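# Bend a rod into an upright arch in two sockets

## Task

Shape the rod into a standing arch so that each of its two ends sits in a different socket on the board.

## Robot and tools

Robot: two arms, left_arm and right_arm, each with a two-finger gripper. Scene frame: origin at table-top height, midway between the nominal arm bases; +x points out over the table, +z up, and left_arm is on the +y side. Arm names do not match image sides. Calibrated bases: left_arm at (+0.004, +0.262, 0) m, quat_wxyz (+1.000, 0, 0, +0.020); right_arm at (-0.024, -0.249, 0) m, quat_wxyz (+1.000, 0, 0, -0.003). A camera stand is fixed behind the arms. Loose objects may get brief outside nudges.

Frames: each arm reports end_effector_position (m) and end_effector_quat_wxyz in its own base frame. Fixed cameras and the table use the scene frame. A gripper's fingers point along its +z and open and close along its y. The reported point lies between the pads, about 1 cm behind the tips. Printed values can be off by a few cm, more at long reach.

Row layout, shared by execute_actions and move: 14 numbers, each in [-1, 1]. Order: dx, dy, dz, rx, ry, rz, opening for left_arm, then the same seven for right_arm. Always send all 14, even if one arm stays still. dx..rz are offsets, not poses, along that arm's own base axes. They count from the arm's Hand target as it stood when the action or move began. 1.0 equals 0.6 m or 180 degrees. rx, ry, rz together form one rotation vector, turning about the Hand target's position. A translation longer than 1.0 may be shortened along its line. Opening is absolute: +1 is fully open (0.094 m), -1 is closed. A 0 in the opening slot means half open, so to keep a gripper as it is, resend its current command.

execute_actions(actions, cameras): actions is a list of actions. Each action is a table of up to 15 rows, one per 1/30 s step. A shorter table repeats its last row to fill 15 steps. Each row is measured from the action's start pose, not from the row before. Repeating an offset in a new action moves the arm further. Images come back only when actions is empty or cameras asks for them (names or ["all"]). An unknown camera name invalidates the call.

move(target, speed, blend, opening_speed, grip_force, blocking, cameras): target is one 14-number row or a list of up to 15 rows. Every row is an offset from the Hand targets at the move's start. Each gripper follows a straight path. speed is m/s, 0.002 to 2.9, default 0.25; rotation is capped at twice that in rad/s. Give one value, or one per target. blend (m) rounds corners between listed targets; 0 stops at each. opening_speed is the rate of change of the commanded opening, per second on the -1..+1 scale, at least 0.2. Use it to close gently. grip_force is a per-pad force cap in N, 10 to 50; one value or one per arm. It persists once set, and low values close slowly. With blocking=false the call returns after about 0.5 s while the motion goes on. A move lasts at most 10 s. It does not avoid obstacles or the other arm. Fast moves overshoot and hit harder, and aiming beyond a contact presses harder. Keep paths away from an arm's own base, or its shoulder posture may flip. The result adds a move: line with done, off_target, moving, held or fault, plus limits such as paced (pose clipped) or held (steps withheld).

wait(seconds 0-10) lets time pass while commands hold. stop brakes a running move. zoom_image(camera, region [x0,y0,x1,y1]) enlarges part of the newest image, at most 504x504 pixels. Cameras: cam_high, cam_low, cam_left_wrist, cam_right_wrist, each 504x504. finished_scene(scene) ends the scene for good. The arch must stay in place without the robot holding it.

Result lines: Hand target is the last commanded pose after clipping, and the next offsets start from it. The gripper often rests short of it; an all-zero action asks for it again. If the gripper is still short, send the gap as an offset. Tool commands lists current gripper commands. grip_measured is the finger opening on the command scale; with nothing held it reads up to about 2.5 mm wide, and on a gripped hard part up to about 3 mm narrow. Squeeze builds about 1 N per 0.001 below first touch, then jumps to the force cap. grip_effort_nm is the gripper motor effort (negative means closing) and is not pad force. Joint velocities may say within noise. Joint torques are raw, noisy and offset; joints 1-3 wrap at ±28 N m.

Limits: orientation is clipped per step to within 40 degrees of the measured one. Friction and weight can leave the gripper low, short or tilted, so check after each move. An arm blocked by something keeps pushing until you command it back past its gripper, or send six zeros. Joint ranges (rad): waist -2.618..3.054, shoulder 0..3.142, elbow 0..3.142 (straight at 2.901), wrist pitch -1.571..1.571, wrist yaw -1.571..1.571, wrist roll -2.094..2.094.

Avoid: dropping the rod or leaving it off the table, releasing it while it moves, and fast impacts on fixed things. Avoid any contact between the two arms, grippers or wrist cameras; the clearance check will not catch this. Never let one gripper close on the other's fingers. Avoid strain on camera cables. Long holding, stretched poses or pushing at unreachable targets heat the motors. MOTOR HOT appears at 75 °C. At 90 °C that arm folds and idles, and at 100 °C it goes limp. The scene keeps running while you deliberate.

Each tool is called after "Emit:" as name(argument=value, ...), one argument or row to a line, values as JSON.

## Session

Emit:
execute_actions(
  actions=[],
)

Emit:
zoom_image(
  camera="cam_high",
  region=[150, 180, 330, 460],
)

Scene clock: 0.00 s.
left_arm: end_effector_position=(+0.3938, +0.0227, +0.0755) grip_measured=+1.000 grip_effort_nm=n/a end_effector_quat_wxyz=(+0.560, -0.043, +0.827, -0.003) | right_arm: end_effector_position=(+0.4020, +0.0073, +0.1011) grip_measured=+1.000 grip_effort_nm=n/a end_effector_quat_wxyz=(+0.585, +0.001, +0.811, +0.020)
Joint positions: left_arm=[0.065 1.585 0.365 0.838 0.017 -0.049 0.094] | right_arm=[0.008 1.536 0.391 0.825 -0.024 0.026 0.094]
Joint velocities: within noise
Joint torques (N m): no reading
Heat: left arm: 34 °C; right arm: 33 °C.
Hand target: left_arm +0.3979, +0.0231, +0.0852; +0.572, -0.042, +0.819, -0.002 | right_arm +0.4030, +0.0073, +0.1034; +0.587, +0.001, +0.809, +0.020
Tool commands: left_gripper/opening=+1.0 right_gripper/opening=+1.0

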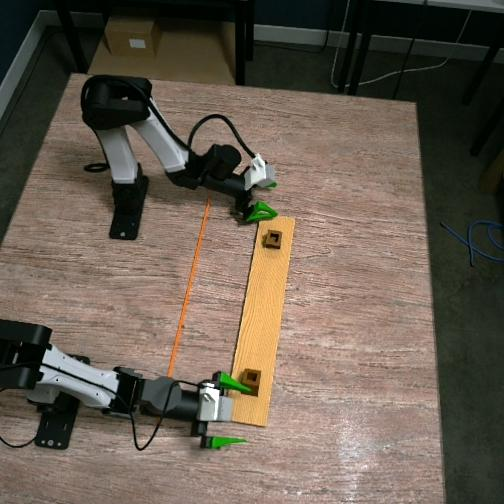

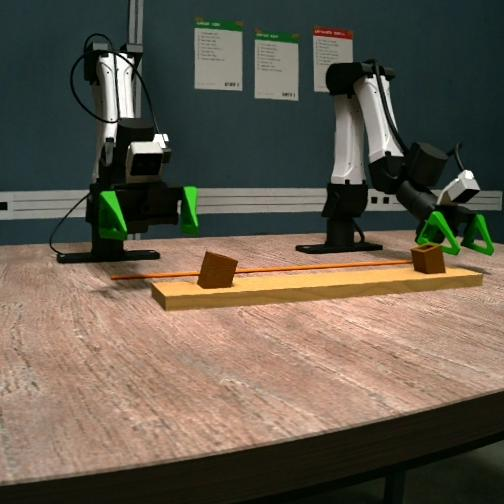

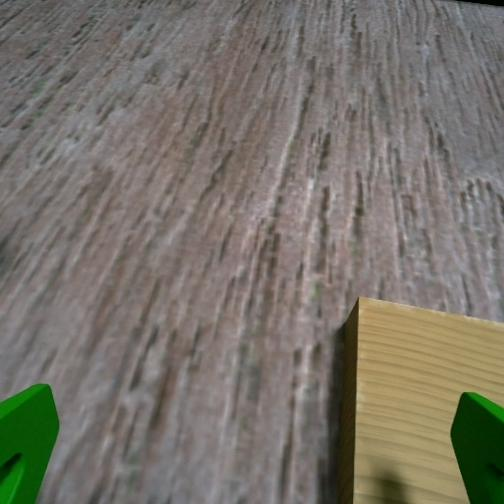

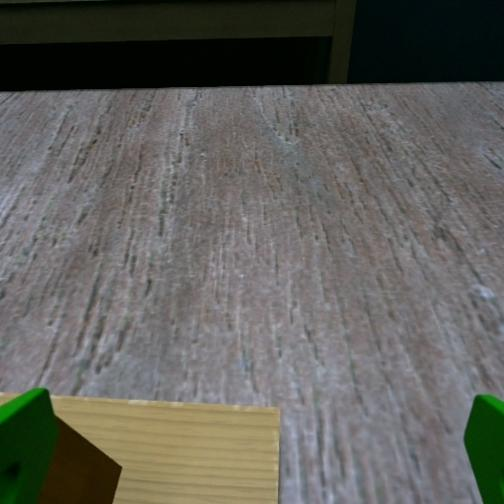

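Scaled by 1.800 from the camera's 504x504 image, which has a finer 720x720 frame.

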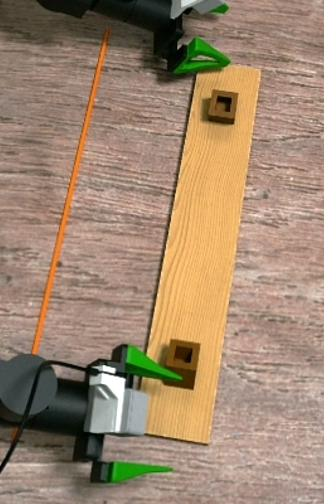

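Emit:
move(
  target=[
    [-0.135,-0.045,0.18,0.165,0.145,-0.246,1,-0.15,0.018,0.16,-0.158,0.151,0.21,1],
    [-0.27,-0.091,0.058,0.33,0.289,-0.492,0,-0.305,0.035,0.028,-0.316,0.302,0.421,0],
  ],
  blend=[0.03,0],
  cameras=["all"],
)

Scene clock: 14.27 s.
left_arm: end_effector_position=(+0.2394, -0.0314, +0.1197) grip_measured=+0.001 grip_effort_nm=-0.05 end_effector_quat_wxyz=(+0.011, +0.742, +0.671, +0.005) | right_arm: end_effector_position=(+0.2269, +0.0289, +0.1274) grip_measured=+0.002 grip_effort_nm=-0.13 end_effector_quat_wxyz=(-0.021, +0.692, -0.721, +0.011)
Joint positions: left_arm=[-0.126 1.433 1.164 -1.279 0.007 1.545 0.047] | right_arm=[0.121 1.361 1.135 -1.298 -0.008 -1.408 0.047]
Joint torques (N m): left_arm=[-0.25 -3.34 6.46 0.08 0.18 0.14] | right_arm=[0.79 -3.11 5.74 0.28 0.07 -0.07]
Heat: left arm: 35 °C; right arm: 36 °C.
Hand target: left_arm +0.2359, -0.0315, +0.1201; +0.000, +0.750, +0.662, +0.000 | right_arm +0.2201, +0.0283, +0.1203; -0.001, +0.699, -0.715, +0.001
Off the commanded pose: left_arm 0.003 m, 2 deg | right_arm 0.010 m, 3 deg.
move: off_target (right_arm); target 2's new opening was sent with right_arm's hand 0.010 m and 3 deg from that target

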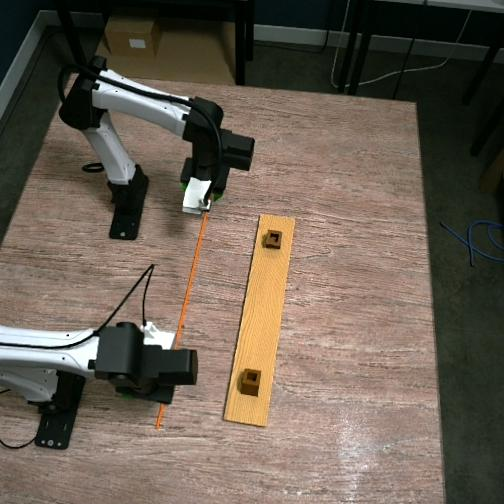

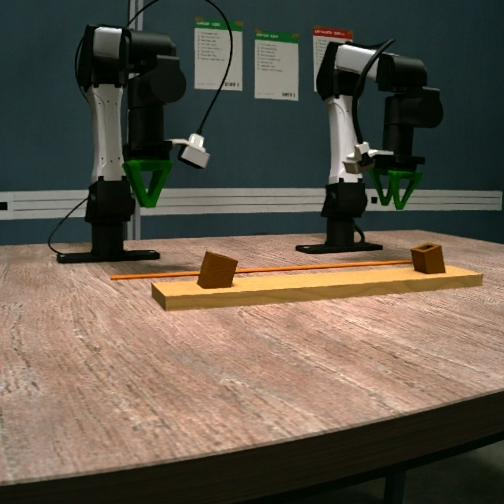

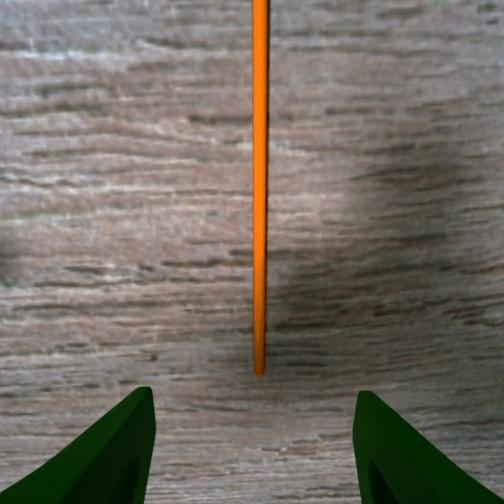

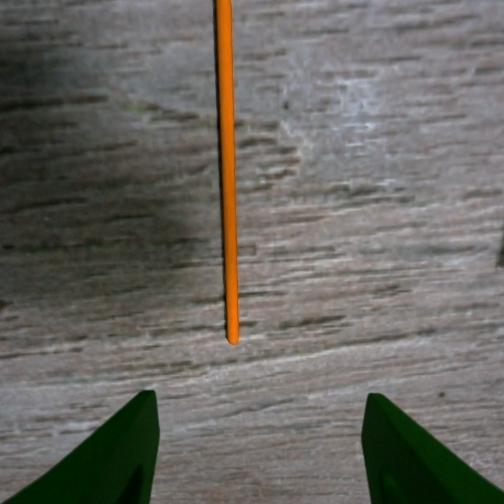

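Emit:
move(
  target=[
    [0,0.033,-0.1,0,0,0,-0.1,-0.017,0.013,-0.1,0,0,0.01,-0.1],
    [0,0.033,-0.155,0,0,0,-0.1,-0.017,0.013,-0.155,0,0,0.01,-0.1],
  ],
  speed=[0.2,0.08],
  blend=[0.02,0],
  cameras=["all"],
)

Scene clock: 18.27 s.
left_arm: end_effector_position=(+0.2372, -0.0144, +0.0292) grip_measured=-0.098 grip_effort_nm=-0.05 end_effector_quat_wxyz=(+0.004, +0.747, +0.665, +0.002) | right_arm: end_effector_position=(+0.2129, +0.0363, +0.0341) grip_measured=-0.098 grip_effort_nm=-0.13 end_effector_quat_wxyz=(-0.010, +0.707, -0.707, +0.003)
Joint positions: left_arm=[-0.059 1.509 0.862 -0.915 0.002 1.628 0.042] | right_arm=[0.163 1.404 0.792 -0.939 -0.007 -1.409 0.042]
Joint torques (N m): left_arm=[1.21 -3.64 5.07 0.29 0.22 0.15] | right_arm=[0.77 -3.12 5.18 0.51 0.07 0.05]
Heat: left arm: 36 °C; right arm: 35 °C.
Hand target: left_arm +0.2360, -0.0117, +0.0270; +0.000, +0.750, +0.662, +0.000 | right_arm +0.2099, +0.0360, +0.0273; -0.001, +0.710, -0.704, +0.001
Off the commanded pose: left_arm 0.004 m, 1 deg | right_arm 0.007 m, 1 deg.
move: done; blend cut to 0.0165 m at target 1

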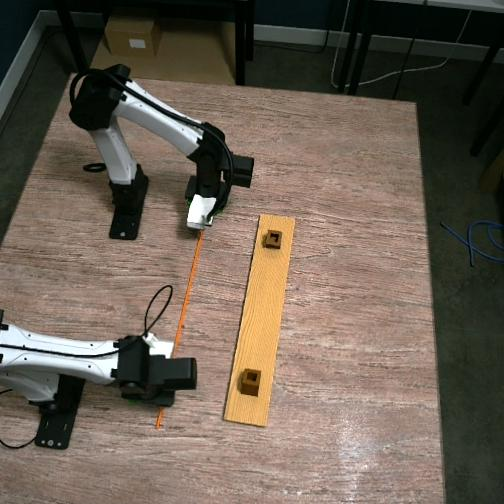

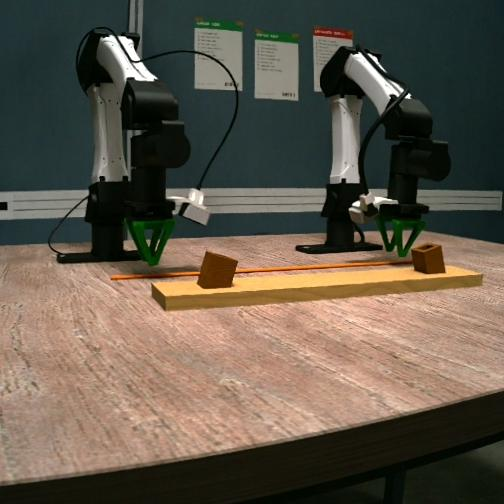

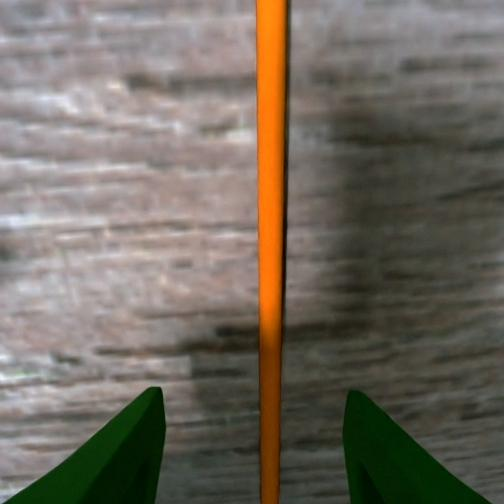

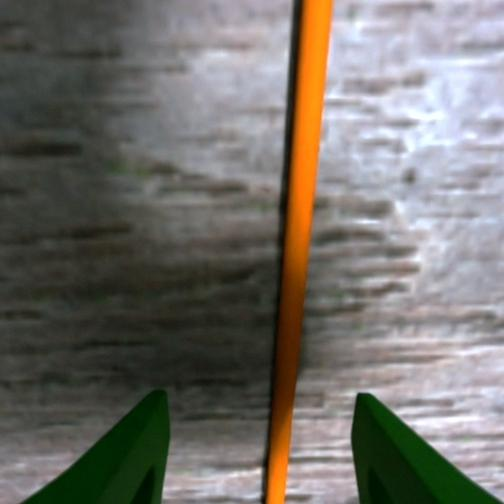

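Emit:
move(
  target=[-0.005,0,-0.027,0,0,0,-0.4,0.01,0,-0.033,0,0,-0.025,-0.4],
  speed=0.05,
  cameras=["cam_high","cam_left_wrist","cam_right_wrist"],
)

Scene clock: 20.77 s.
left_arm: end_effector_position=(+0.2349, -0.0143, +0.0135) grip_measured=-0.398 grip_effort_nm=-0.05 end_effector_quat_wxyz=(+0.005, +0.747, +0.665, +0.003) | right_arm: end_effector_position=(+0.2196, +0.0374, +0.0147) grip_measured=-0.398 grip_effort_nm=-0.13 end_effector_quat_wxyz=(-0.011, +0.685, -0.729, +0.003)
Joint positions: left_arm=[-0.059 1.527 0.81 -0.842 0.002 1.628 0.028] | right_arm=[0.163 1.466 0.759 -0.844 -0.007 -1.345 0.028]
Joint torques (N m): left_arm=[1.11 -3.51 4.77 0.31 0.22 0.15] | right_arm=[0.4 -3.45 4.88 0.53 0.07 0.17]
Heat: left arm: 36 °C; right arm: 35 °C.
Hand target: left_arm +0.2330, -0.0117, +0.0108; +0.000, +0.750, +0.662, +0.000 | right_arm +0.2158, +0.0360, +0.0075; +0.000, +0.682, -0.732, +0.000
Off the commanded pose: left_arm 0.004 m, 1 deg | right_arm 0.008 m, 1 deg.
move: done
Images, in order (width x height): cam_high 504x504, cam_left_wrist 504x504, cam_right_wrist 504x504.

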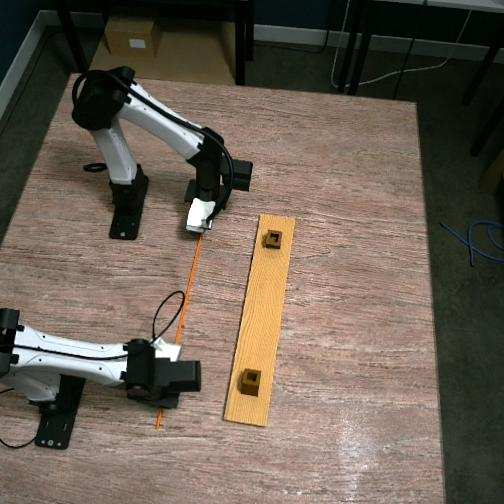

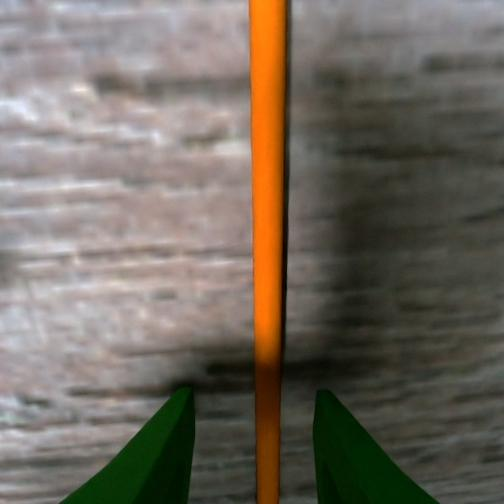

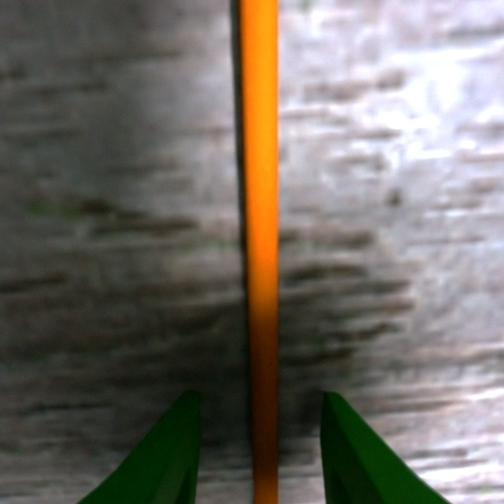

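Centred. A bit lower, then close.

Emit:
move(
  target=[-0.003,0,-0.008,0,0,0,-0.5,0.0,0,-0.008,0,0,-0.005,-0.5],
  speed=0.03,
)

Emit:
move(
  target=[0.00,0.0,0,0,0,0,-1,0,0,0,0,0,0,-1],
  opening_speed=0.3,
  cameras=["all"],
)

Scene clock: 22.50 s.
left_arm: end_effector_position=(+0.2328, -0.0141, +0.0096) grip_measured=-0.499 grip_effort_nm=-0.05 end_effector_quat_wxyz=(+0.005, +0.747, +0.665, +0.003) | right_arm: end_effector_position=(+0.2195, +0.0373, +0.0114) grip_measured=-0.498 grip_effort_nm=-0.13 end_effector_quat_wxyz=(-0.010, +0.679, -0.734, +0.003)
Joint positions: left_arm=[-0.059 1.527 0.792 -0.825 0.002 1.628 0.024] | right_arm=[0.163 1.472 0.75 -0.828 -0.007 -1.329 0.024]
Joint torques (N m): left_arm=[1.07 -3.22 4.63 0.33 0.22 0.14] | right_arm=[0.42 -3.11 4.59 0.58 0.07 0.15]
Heat: left arm: 36 °C; right arm: 35 °C.
Hand target: left_arm +0.2311, -0.0117, +0.0060; +0.000, +0.750, +0.662, +0.000 | right_arm +0.2159, +0.0360, +0.0027; -0.001, +0.676, -0.737, +0.001
Off the commanded pose: left_arm 0.005 m, 1 deg | right_arm 0.010 m, 1 deg.
move: done

Scene clock: 24.37 s.
left_arm: end_effector_position=(+0.2340, -0.0142, +0.0096) grip_measured=-0.913 grip_effort_nm=-1.00 end_effector_quat_wxyz=(+0.007, +0.747, +0.665, +0.005) | right_arm: end_effector_position=(+0.2196, +0.0373, +0.0114) grip_measured=-0.893 grip_effort_nm=-1.03 end_effector_quat_wxyz=(-0.011, +0.679, -0.734, +0.003)
Joint positions: left_arm=[-0.059 1.527 0.792 -0.82 0.002 1.628 0.004] | right_arm=[0.163 1.472 0.75 -0.828 -0.007 -1.329 0.005]
Joint torques (N m): left_arm=[1.07 -3.26 4.64 0.31 0.22 0.14] | right_arm=[0.42 -3.12 4.53 0.58 0.07 0.14]
Heat: left arm: 36 °C; right arm: 35 °C.
Hand target: left_arm +0.2311, -0.0117, +0.0060; +0.000, +0.750, +0.662, +0.000 | right_arm +0.2158, +0.0360, +0.0027; +0.000, +0.676, -0.737, +0.001
Off the commanded pose: left_arm 0.005 m, 1 deg | right_arm 0.010 m, 1 deg.
move: done

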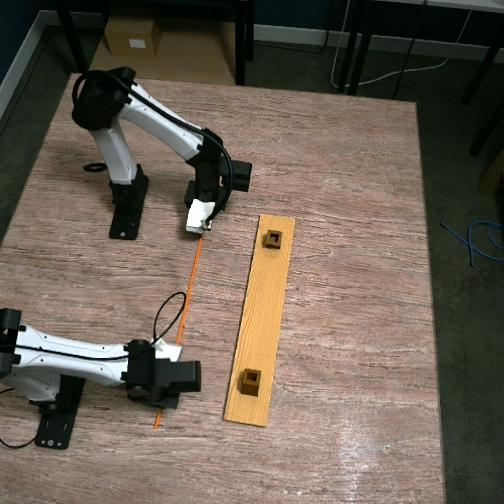

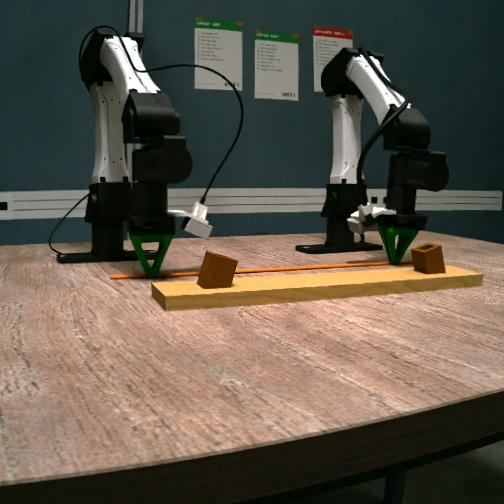

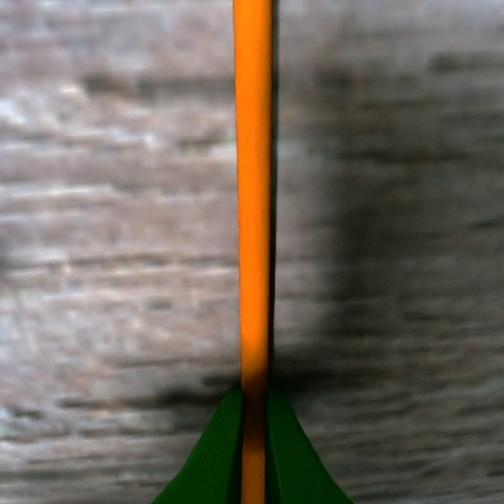

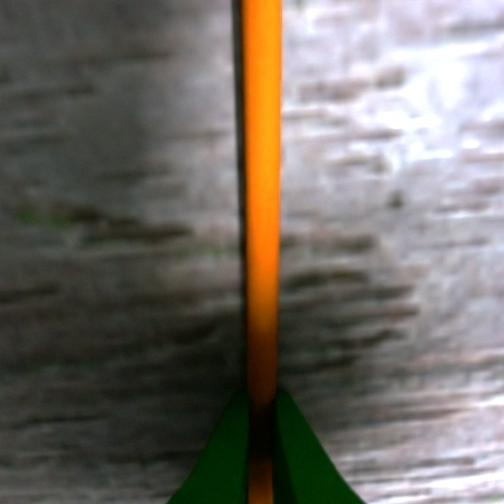

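Emit:
move(
  target=[
    [0,0,0.04,0,0,0,-1,0,0,0.046,0,0,0,-1],
    [0.05,0,0.125,0,0,0.022,-1,0.108,-0.001,0.13,0,0,0.022,-1],
  ],
  speed=0.08,
  blend=[0.01,0],
  cameras=["cam_high","cam_left_wrist","cam_right_wrist"],
)

Scene clock: 30.77 s.
left_arm: end_effector_position=(+0.2613, -0.0140, +0.0774) grip_measured=-0.913 grip_effort_nm=-1.01 end_effector_quat_wxyz=(+0.005, +0.731, +0.683, +0.005) | right_arm: end_effector_position=(+0.2756, +0.0377, +0.0792) grip_measured=-0.894 grip_effort_nm=-1.04 end_effector_quat_wxyz=(-0.003, +0.701, -0.713, +0.001)
Joint positions: left_arm=[-0.054 1.538 1.091 -1.109 0 1.585 0.004] | right_arm=[0.134 1.606 1.166 -1.124 -0.003 -1.42 0.005]
Joint torques (N m): left_arm=[1.09 -4.07 7.72 0.02 0.25 -0.09] | right_arm=[-0.51 -5.2 9.46 0.25 0.02 -0.06]
Heat: left arm: 36 °C; right arm: 35 °C.
Hand target: left_arm +0.2612, -0.0117, +0.0810; +0.000, +0.727, +0.687, +0.000 | right_arm +0.2807, +0.0355, +0.0807; -0.001, +0.701, -0.713, +0.001
Off the commanded pose: left_arm 0.004 m, 1 deg | right_arm 0.006 m, 0 deg.
move: done
Images, in order (width x height): cam_high 504x504, cam_left_wrist 504x504, cam_right_wrist 504x504.

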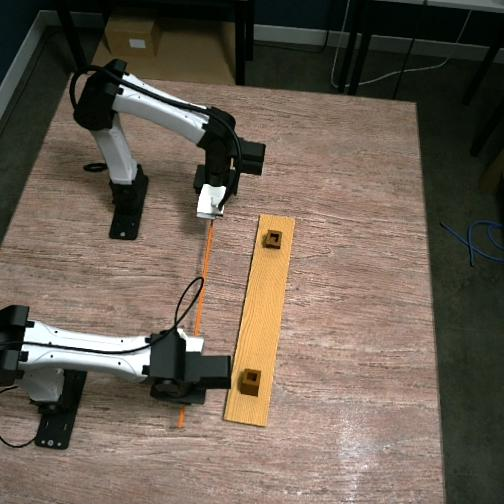

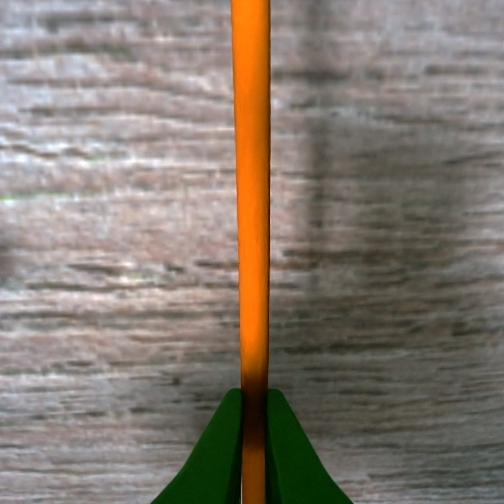

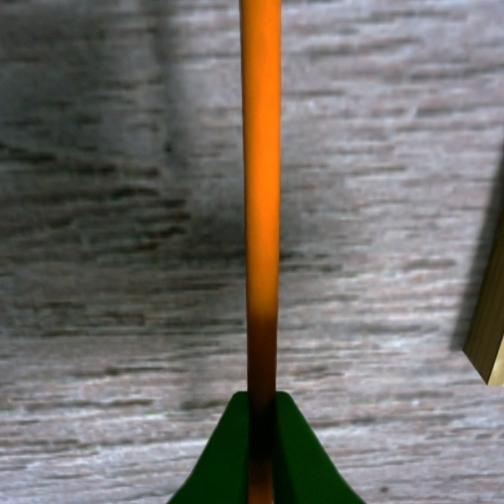

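Emit:
move(
  target=[
    [0.1,-0.004,0.17,-0.01,-0.25,0,-1,0.1,0.0007,0.17,0.0015,-0.25,0,-1],
    [0.2,-0.008,0.333,-0.02,-0.5,0,-1,0.2,0.0012,0.333,0.003,-0.5,0,-1],
  ],
  speed=0.12,
  blend=[0.02,0],
  cameras=["cam_high","cam_low"],
)

Scene clock: 46.13 s.
left_arm: end_effector_position=(+0.3798, -0.0195, +0.2796) grip_measured=-0.913 grip_effort_nm=-1.01 end_effector_quat_wxyz=(+0.506, +0.518, +0.487, +0.488) | right_arm: end_effector_position=(+0.3992, +0.0392, +0.2878) grip_measured=-0.894 grip_effort_nm=-1.04 end_effector_quat_wxyz=(+0.512, -0.496, +0.501, -0.491)
Joint positions: left_arm=[-0.054 1.043 0.567 0.464 -0.005 1.584 0.004] | right_arm=[0.16 1.146 0.634 0.518 0.144 -1.547 0.005]
Joint torques (N m): left_arm=[1.03 -1.47 6.71 2.23 0.17 -0.08] | right_arm=[-0.35 -2.63 6.84 2.17 0.09 0.09]
Heat: left arm: 37 °C; right arm: 37 °C.
Hand target: left_arm +0.3812, -0.0165, +0.2808; +0.506, +0.513, +0.486, +0.494 | right_arm +0.4007, +0.0362, +0.2805; +0.508, -0.495, +0.504, -0.493
Off the commanded pose: left_arm 0.004 m, 1 deg | right_arm 0.008 m, 1 deg.
move: done
Images, in order (width x height): cam_high 504x504, cam_low 504x504.

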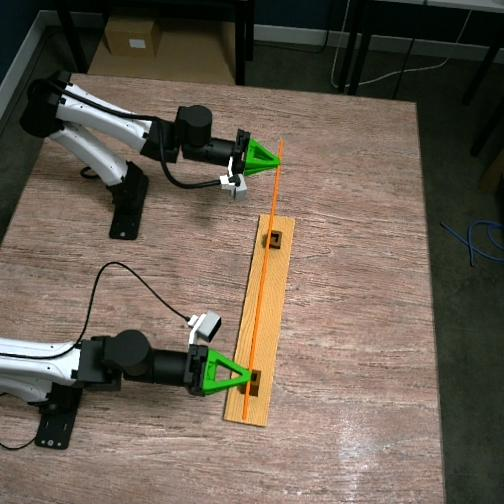

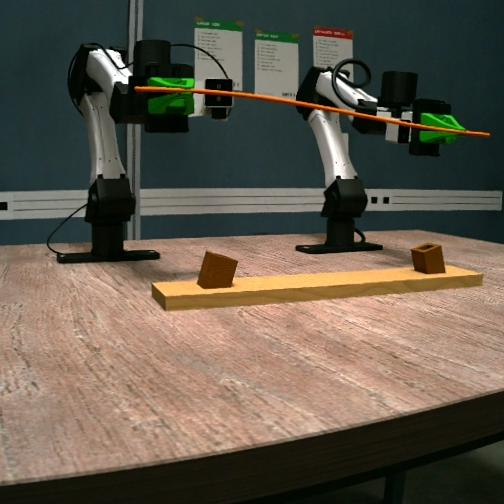

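Emit:
move(
  target=[
    [0,-0.01,0,-0.1,0.004,0,-1,0,0.007,0,0.1,0,0,-1],
    [0,-0.04,0,-0.2,0.008,0,-1,0.002,0.027,0,0.2,0,0,-1],
    [0,-0.089,0,-0.3,0.012,0,-1,0.004,0.06,0,0.3,0,0,-1],
    [0,-0.158,0,-0.4,0.016,0,-1,0.008,0.107,0,0.4,0,0,-1],
  ],
  speed=0.14,
  blend=[0.005,0.005,0.005,0],
  cameras=["cam_high","cam_low"],
)

Scene clock: 53.80 s.
left_arm: end_effector_position=(+0.3774, -0.0941, +0.2576) grip_measured=-0.913 grip_effort_nm=-1.01 end_effector_quat_wxyz=(+0.668, +0.142, +0.716, +0.144) | right_arm: end_effector_position=(+0.3991, +0.0807, +0.2579) grip_measured=-0.894 grip_effort_nm=-1.04 end_effector_quat_wxyz=(+0.669, -0.113, +0.718, -0.151)
Joint positions: left_arm=[-0.444 1.152 0.589 0.49 -0.46 0.375 0.004] | right_arm=[0.388 1.241 0.634 0.543 0.453 -0.35 0.005]
Joint torques (N m): left_arm=[-1.65 -2.11 10.04 2.42 0.53 -0.62] | right_arm=[1.91 -3.28 11.86 2.34 -0.34 0.64]
Heat: left arm: 37 °C; right arm: 38 °C.
Hand target: left_arm +0.3811, -0.1114, +0.2808; +0.700, +0.129, +0.695, +0.102 | right_arm +0.4055, +0.1004, +0.2805; +0.702, -0.102, +0.697, -0.102
Off the commanded pose: left_arm 0.029 m, 7 deg | right_arm 0.031 m, 7 deg.
move: off_target (left_arm, right_arm)
Images, in order (width x height): cam_high 504x504, cam_low 504x504.

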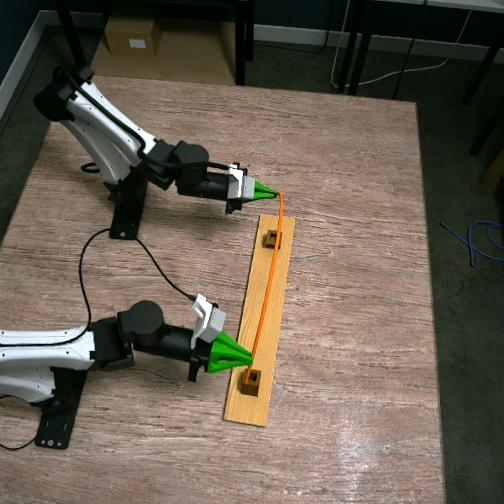

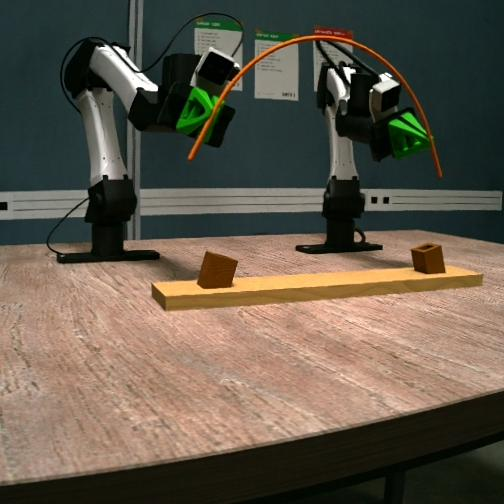

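Emit:
move(
  target=[
    [0.008,-0.045,-0.05,-0.04,-0.025,0,-1,0.008,0.045,-0.05,0.04,-0.025,0.021,-1],
    [0.008,-0.045,-0.13,-0.04,-0.025,0,-1,0.008,0.045,-0.13,0.04,-0.025,0.021,-1],
  ],
  speed=0.1,
  blend=[0.01,0],
  cameras=["cam_high","cam_low"],
)

Scene clock: 59.27 s.
left_arm: end_effector_position=(+0.3884, -0.1143, +0.1969) grip_measured=-0.913 grip_effort_nm=-1.01 end_effector_quat_wxyz=(+0.717, +0.065, +0.685, +0.110) | right_arm: end_effector_position=(+0.4132, +0.1006, +0.2003) grip_measured=-0.894 grip_effort_nm=-1.04 end_effector_quat_wxyz=(+0.720, -0.058, +0.684, -0.097)
Joint positions: left_arm=[-0.524 1.547 0.427 1.183 -0.581 0.281 0.004] | right_arm=[0.428 1.592 0.489 1.166 0.477 -0.248 0.005]
Joint torques (N m): left_arm=[-2.59 -3.67 5.5 2.22 0.83 -0.39] | right_arm=[2.77 -4.92 5.7 2.39 -0.69 0.5]
Heat: left arm: 37 °C; right arm: 40 °C.
Hand target: left_arm +0.3860, -0.1383, +0.2028; +0.733, +0.081, +0.672, +0.063 | right_arm +0.4103, +0.1275, +0.2024; +0.737, -0.077, +0.671, -0.039
Off the commanded pose: left_arm 0.025 m, 6 deg | right_arm 0.027 m, 7 deg.
move: off_target (left_arm, right_arm)
Images, in order (width x height): cam_high 504x504, cam_low 504x504.

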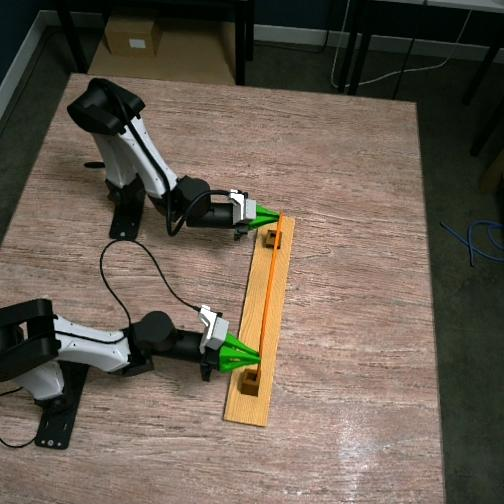

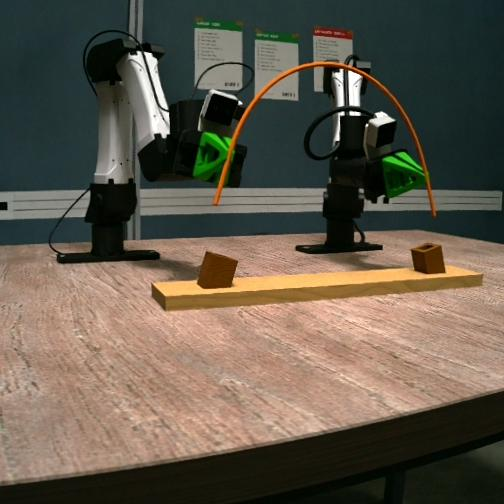

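Emit:
zoom_image(
  camera="cam_high",
  region=[210, 200, 310, 300],
)

Emit:
zoom_image(
  camera="cam_high",
  region=[210, 320, 310, 420],
)

Emit:
zoom_image(
  camera="cam_low",
  region=[150, 180, 300, 330],
)

Emit:
zoom_image(
  camera="cam_low",
  region=[350, 150, 500, 300],
)

Scaled by 5.040 from the camera's 504x504 image, which has a finer 720x720 frame.

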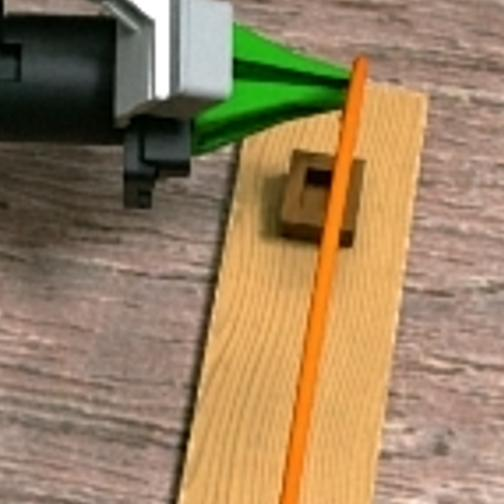

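Scaled by 5.040 from the camera's 504x504 image, which has a finer 720x720 frame.

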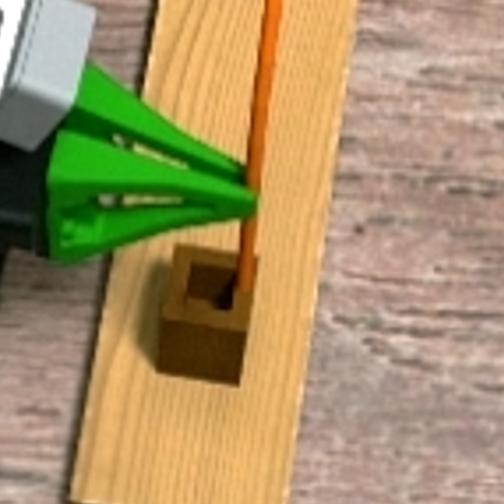

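Scaled by 3.360 from the camera's 504x504 image, which has a finer 720x720 frame.

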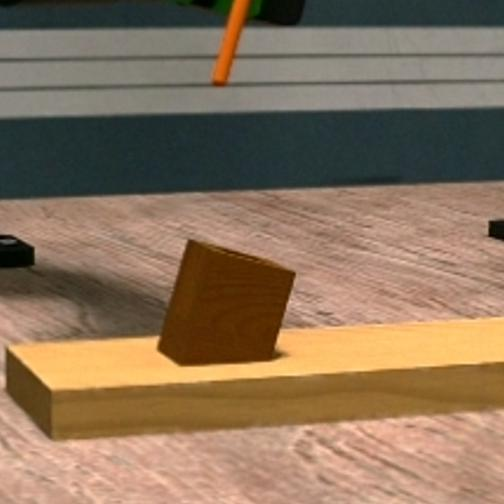

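Scaled by 3.360 from the camera's 504x504 image, which has a finer 720x720 frame.

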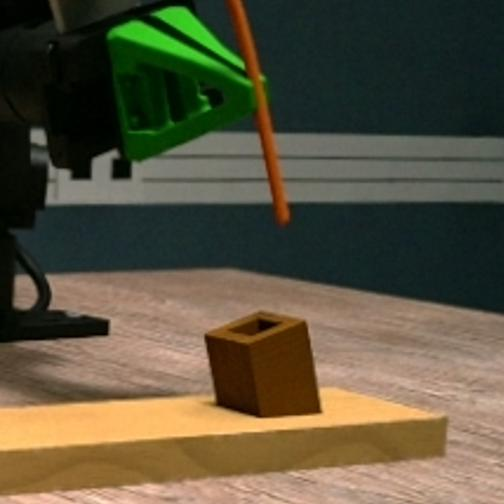

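Emit:
move(
  target=[
    [-0.012,-0.023,-0.04,0,0.012,-0.015,-1,-0.012,0.023,-0.04,0,0.012,0.015,-1],
    [-0.012,-0.023,-0.088,0,0.012,-0.015,-1,-0.012,0.023,-0.088,0,0.012,0.015,-1],
  ],
  speed=0.08,
  blend=[0.01,0],
  cameras=["cam_high","cam_low"],
)

Emit:
zoom_image(
  camera="cam_high",
  region=[210, 200, 310, 300],
)

Emit:
zoom_image(
  camera="cam_high",
  region=[210, 320, 310, 420],
)

Emit:
zoom_image(
  camera="cam_low",
  region=[150, 180, 300, 330],
)

Emit:
zoom_image(
  camera="cam_low",
  region=[350, 150, 500, 300],
)

Scene clock: 68.23 s.
left_arm: end_effector_position=(+0.3818, -0.1220, +0.1404) grip_measured=-0.913 grip_effort_nm=-1.01 end_effector_quat_wxyz=(+0.700, +0.075, +0.703, +0.102) | right_arm: end_effector_position=(+0.4046, +0.1074, +0.1217) grip_measured=-0.894 grip_effort_nm=-1.04 end_effector_quat_wxyz=(+0.666, -0.083, +0.735, -0.098)
Joint positions: left_arm=[-0.554 1.769 0.359 1.411 -0.591 0.252 0.004] | right_arm=[0.455 1.771 0.418 1.245 0.487 -0.209 0.005]
Joint torques (N m): left_arm=[-3.1 -4.42 4.42 2.37 1.02 -0.35] | right_arm=[3.07 -5.52 4.59 3.53 -0.85 0.33]
Heat: left arm: 37 °C; right arm: 43 °C.
Hand target: left_arm +0.3788, -0.1522, +0.1501; +0.722, +0.098, +0.684, +0.044 | right_arm +0.4030, +0.1413, +0.1496; +0.725, -0.093, +0.682, -0.020
Off the commanded pose: left_arm 0.032 m, 8 deg | right_arm 0.044 m, 13 deg.
move: off_target (left_arm, right_arm)
Images, in order (width x height): cam_high 504x504, cam_low 504x504.

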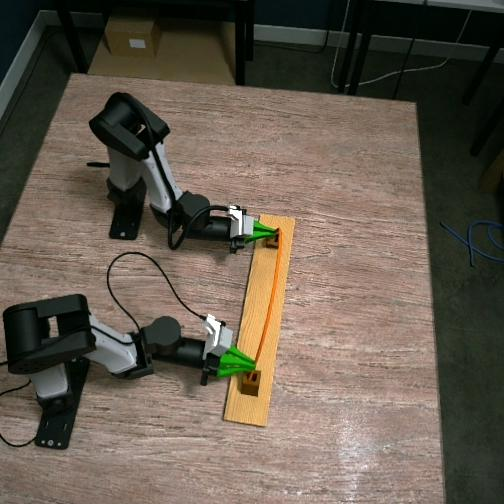

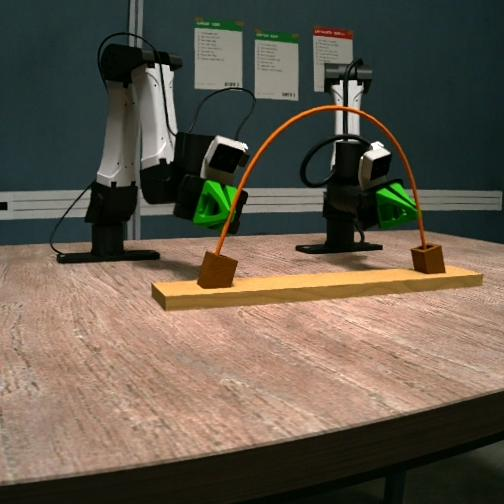

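Scaled by 5.040 from the camera's 504x504 image, which has a finer 720x720 frame.

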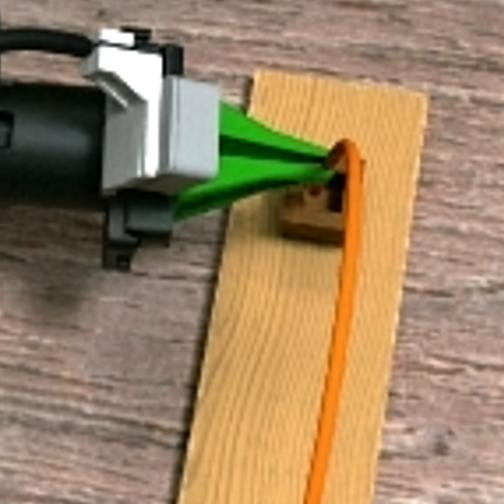

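Scaled by 5.040 from the camera's 504x504 image, which has a finer 720x720 frame.

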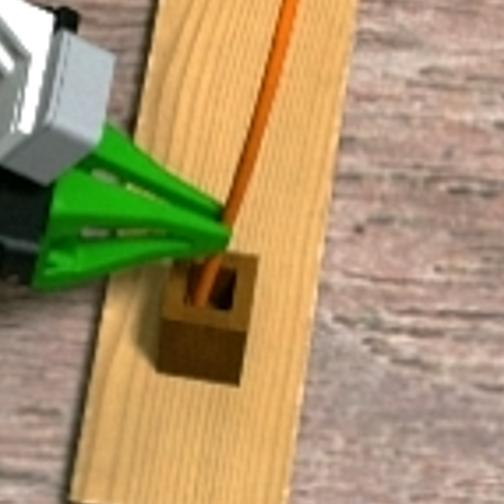

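Scaled by 3.360 from the camera's 504x504 image, which has a finer 720x720 frame.

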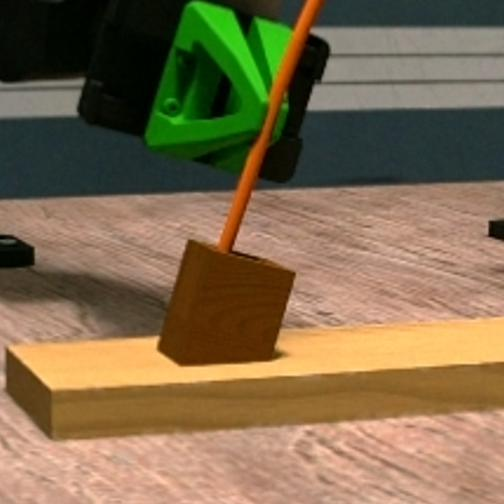

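Scaled by 3.360 from the camera's 504x504 image, which has a finer 720x720 frame.

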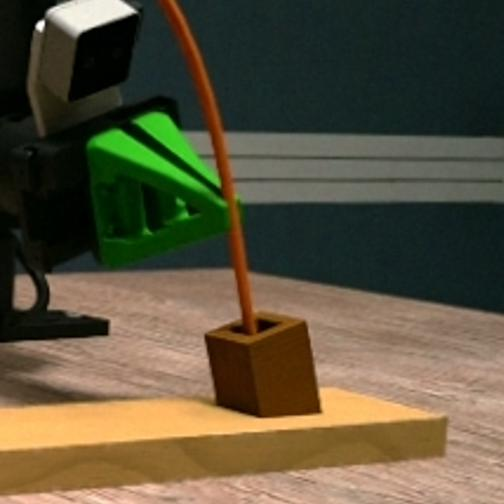

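Emit:
move(
  target=[
    [0,0.006,0,0,-0.01,0,-1,0.003,-0.002,0,0,-0.03,0,-1],
    [0,0.012,-0.055,0,-0.01,0,-1,0.003,-0.005,-0.015,0,-0.035,0,-1],
  ],
  speed=0.05,
  cameras=["cam_high","cam_low"],
)

Emit:
zoom_image(
  camera="cam_high",
  region=[210, 200, 310, 300],
)

Emit:
zoom_image(
  camera="cam_high",
  region=[210, 320, 310, 420],
)

Emit:
zoom_image(
  camera="cam_low",
  region=[150, 180, 300, 330],
)

Emit:
zoom_image(
  camera="cam_low",
  region=[350, 150, 500, 300],
)

Scene clock: 73.70 s.
left_arm: end_effector_position=(+0.3816, -0.1223, +0.1136) grip_measured=-0.913 grip_effort_nm=-1.01 end_effector_quat_wxyz=(+0.686, +0.085, +0.715, +0.106) | right_arm: end_effector_position=(+0.4054, +0.1077, +0.1318) grip_measured=-0.894 grip_effort_nm=-1.04 end_effector_quat_wxyz=(+0.708, -0.066, +0.697, -0.090)
Joint positions: left_arm=[-0.554 1.874 0.35 1.478 -0.588 0.245 0.004] | right_arm=[0.455 1.88 0.406 1.495 0.487 -0.231 0.005]
Joint torques (N m): left_arm=[-1.39 -1.84 2.62 2.98 1.11 -0.51] | right_arm=[2.35 -5.86 5 2.48 -0.94 0.38]
Heat: left arm: 37 °C; right arm: 47 °C.
Hand target: left_arm +0.3787, -0.1449, +0.1170; +0.732, +0.097, +0.673, +0.046 | right_arm +0.4049, +0.1383, +0.1406; +0.761, -0.092, +0.642, -0.026
Off the commanded pose: left_arm 0.023 m, 10 deg | right_arm 0.032 m, 12 deg.
joint sent to its limit (left arm) — joint 4 (wrist pitch), upper limit. The joint targets are off in orientation, not in position.
joint sent to its limit (right arm) — joint 4 (wrist pitch), upper limit. The joint targets are off in orientation, not in position.
move: off_target (left_arm, right_arm)
Images, in order (width x height): cam_high 504x504, cam_low 504x504.

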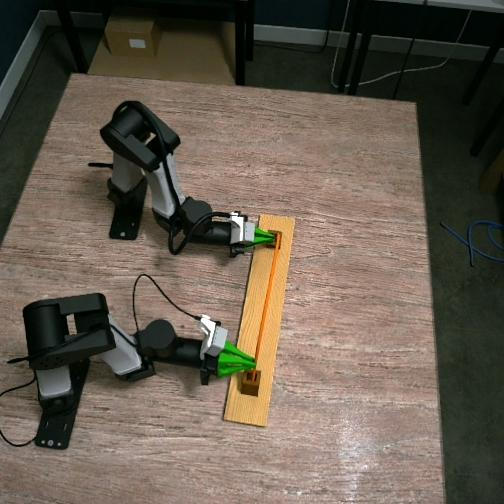

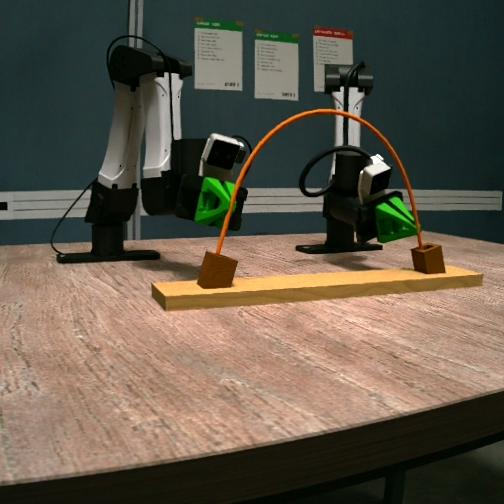

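Scaled by 5.040 from the camera's 504x504 image, which has a finer 720x720 frame.

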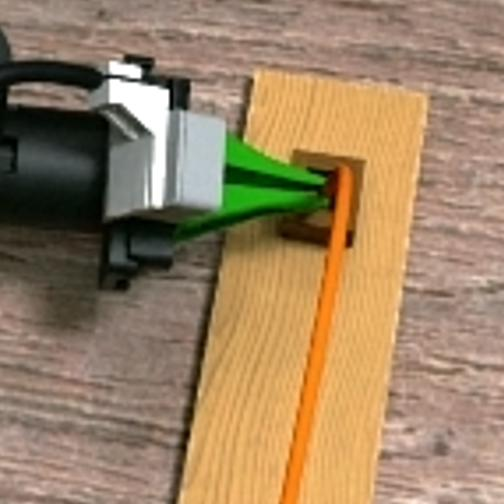

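Scaled by 5.040 from the camera's 504x504 image, which has a finer 720x720 frame.

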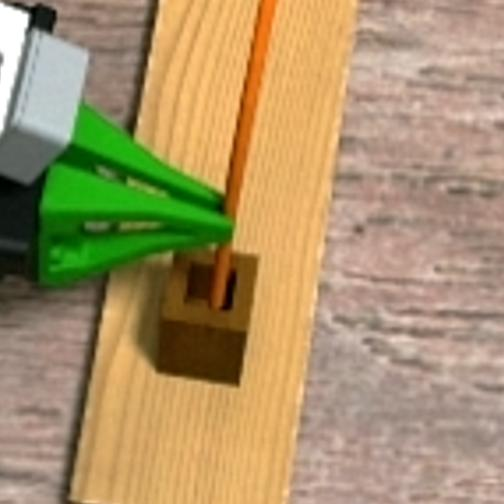

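Scaled by 3.360 from the camera's 504x504 image, which has a finer 720x720 frame.

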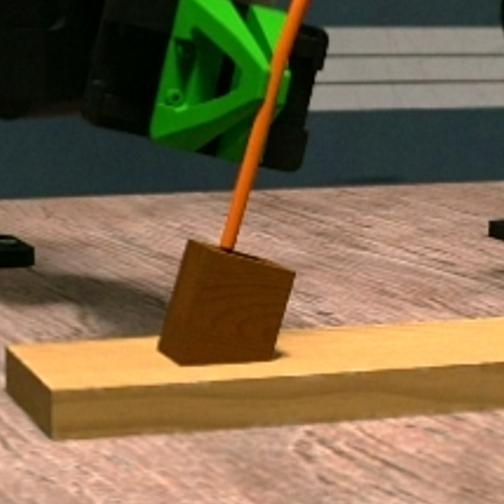

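Scaled by 3.360 from the camera's 504x504 image, which has a finer 720x720 frame.

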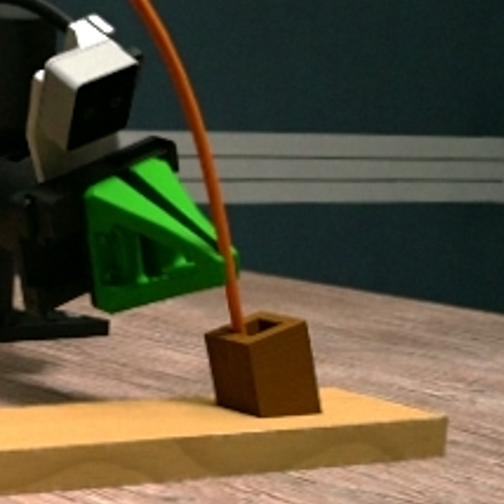

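Emit:
zoom_image(
  camera="cam_low",
  region=[405, 225, 455, 275],
)

Emit:
zoom_image(
  camera="cam_high",
  region=[255, 220, 295, 260],
)

Emit:
wait(
  seconds=0.1,
  cameras=["cam_left_wrist","cam_right_wrist"],
)

Scaled by 10.080 from the camera's 504x504 image, which has a finer 720x720 frame.

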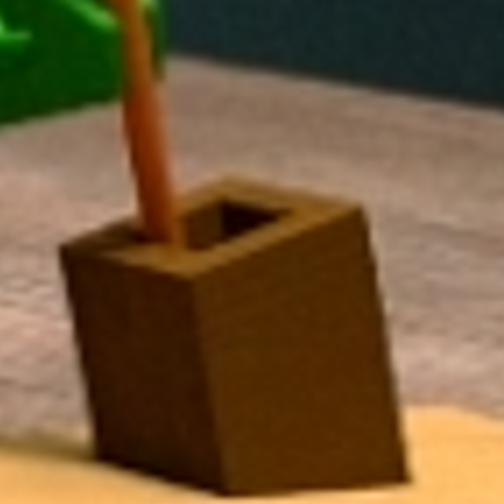

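Scaled by 12.600 from the camera's 504x504 image, which has a finer 720x720 frame.

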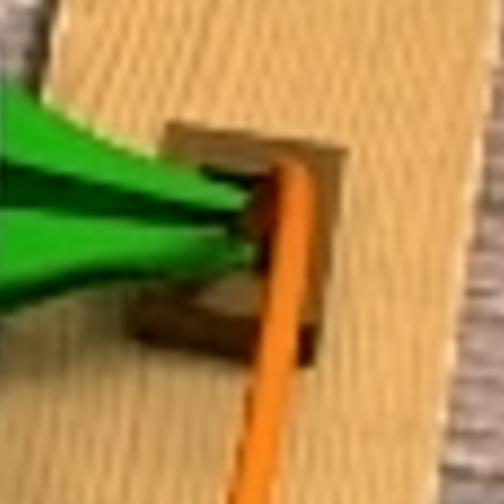

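Scene clock: 75.50 s.
left_arm: end_effector_position=(+0.3816, -0.1223, +0.1136) grip_measured=-0.913 grip_effort_nm=-1.01 end_effector_quat_wxyz=(+0.686, +0.085, +0.715, +0.106) | right_arm: end_effector_position=(+0.4054, +0.1077, +0.1318) grip_measured=-0.894 grip_effort_nm=-1.04 end_effector_quat_wxyz=(+0.708, -0.066, +0.697, -0.090)
Joint positions: left_arm=[-0.554 1.874 0.35 1.478 -0.588 0.245 0.004] | right_arm=[0.455 1.88 0.406 1.495 0.487 -0.231 0.005]
Joint torques (N m): left_arm=[-1.46 -1.83 2.65 2.96 1.1 -0.5] | right_arm=[2.35 -5.86 4.98 2.47 -0.94 0.38]
Heat: left arm: 37 °C; right arm: 48 °C.
Hand target: left_arm +0.3787, -0.1449, +0.1170; +0.732, +0.097, +0.673, +0.046 | right_arm +0.4049, +0.1383, +0.1406; +0.761, -0.092, +0.642, -0.026
Tool commands: left_gripper/opening=-1.0 right_gripper/opening=-1.0
Off the commanded pose: left_arm 0.023 m, 10 deg | right_arm 0.032 m, 12 deg.
wait: 0.10 s; at rest from the start
Images, in order (width x height): cam_left_wrist 504x504, cam_right_wrist 504x504.

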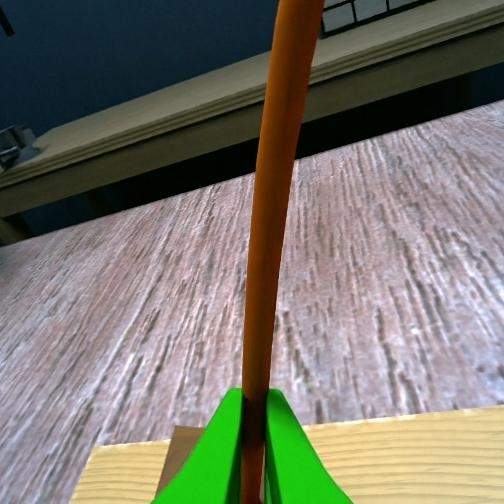

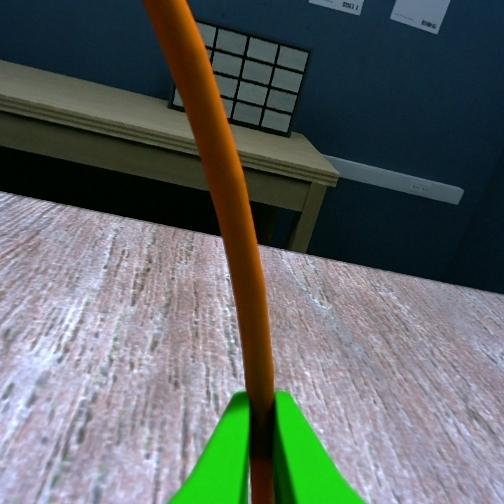

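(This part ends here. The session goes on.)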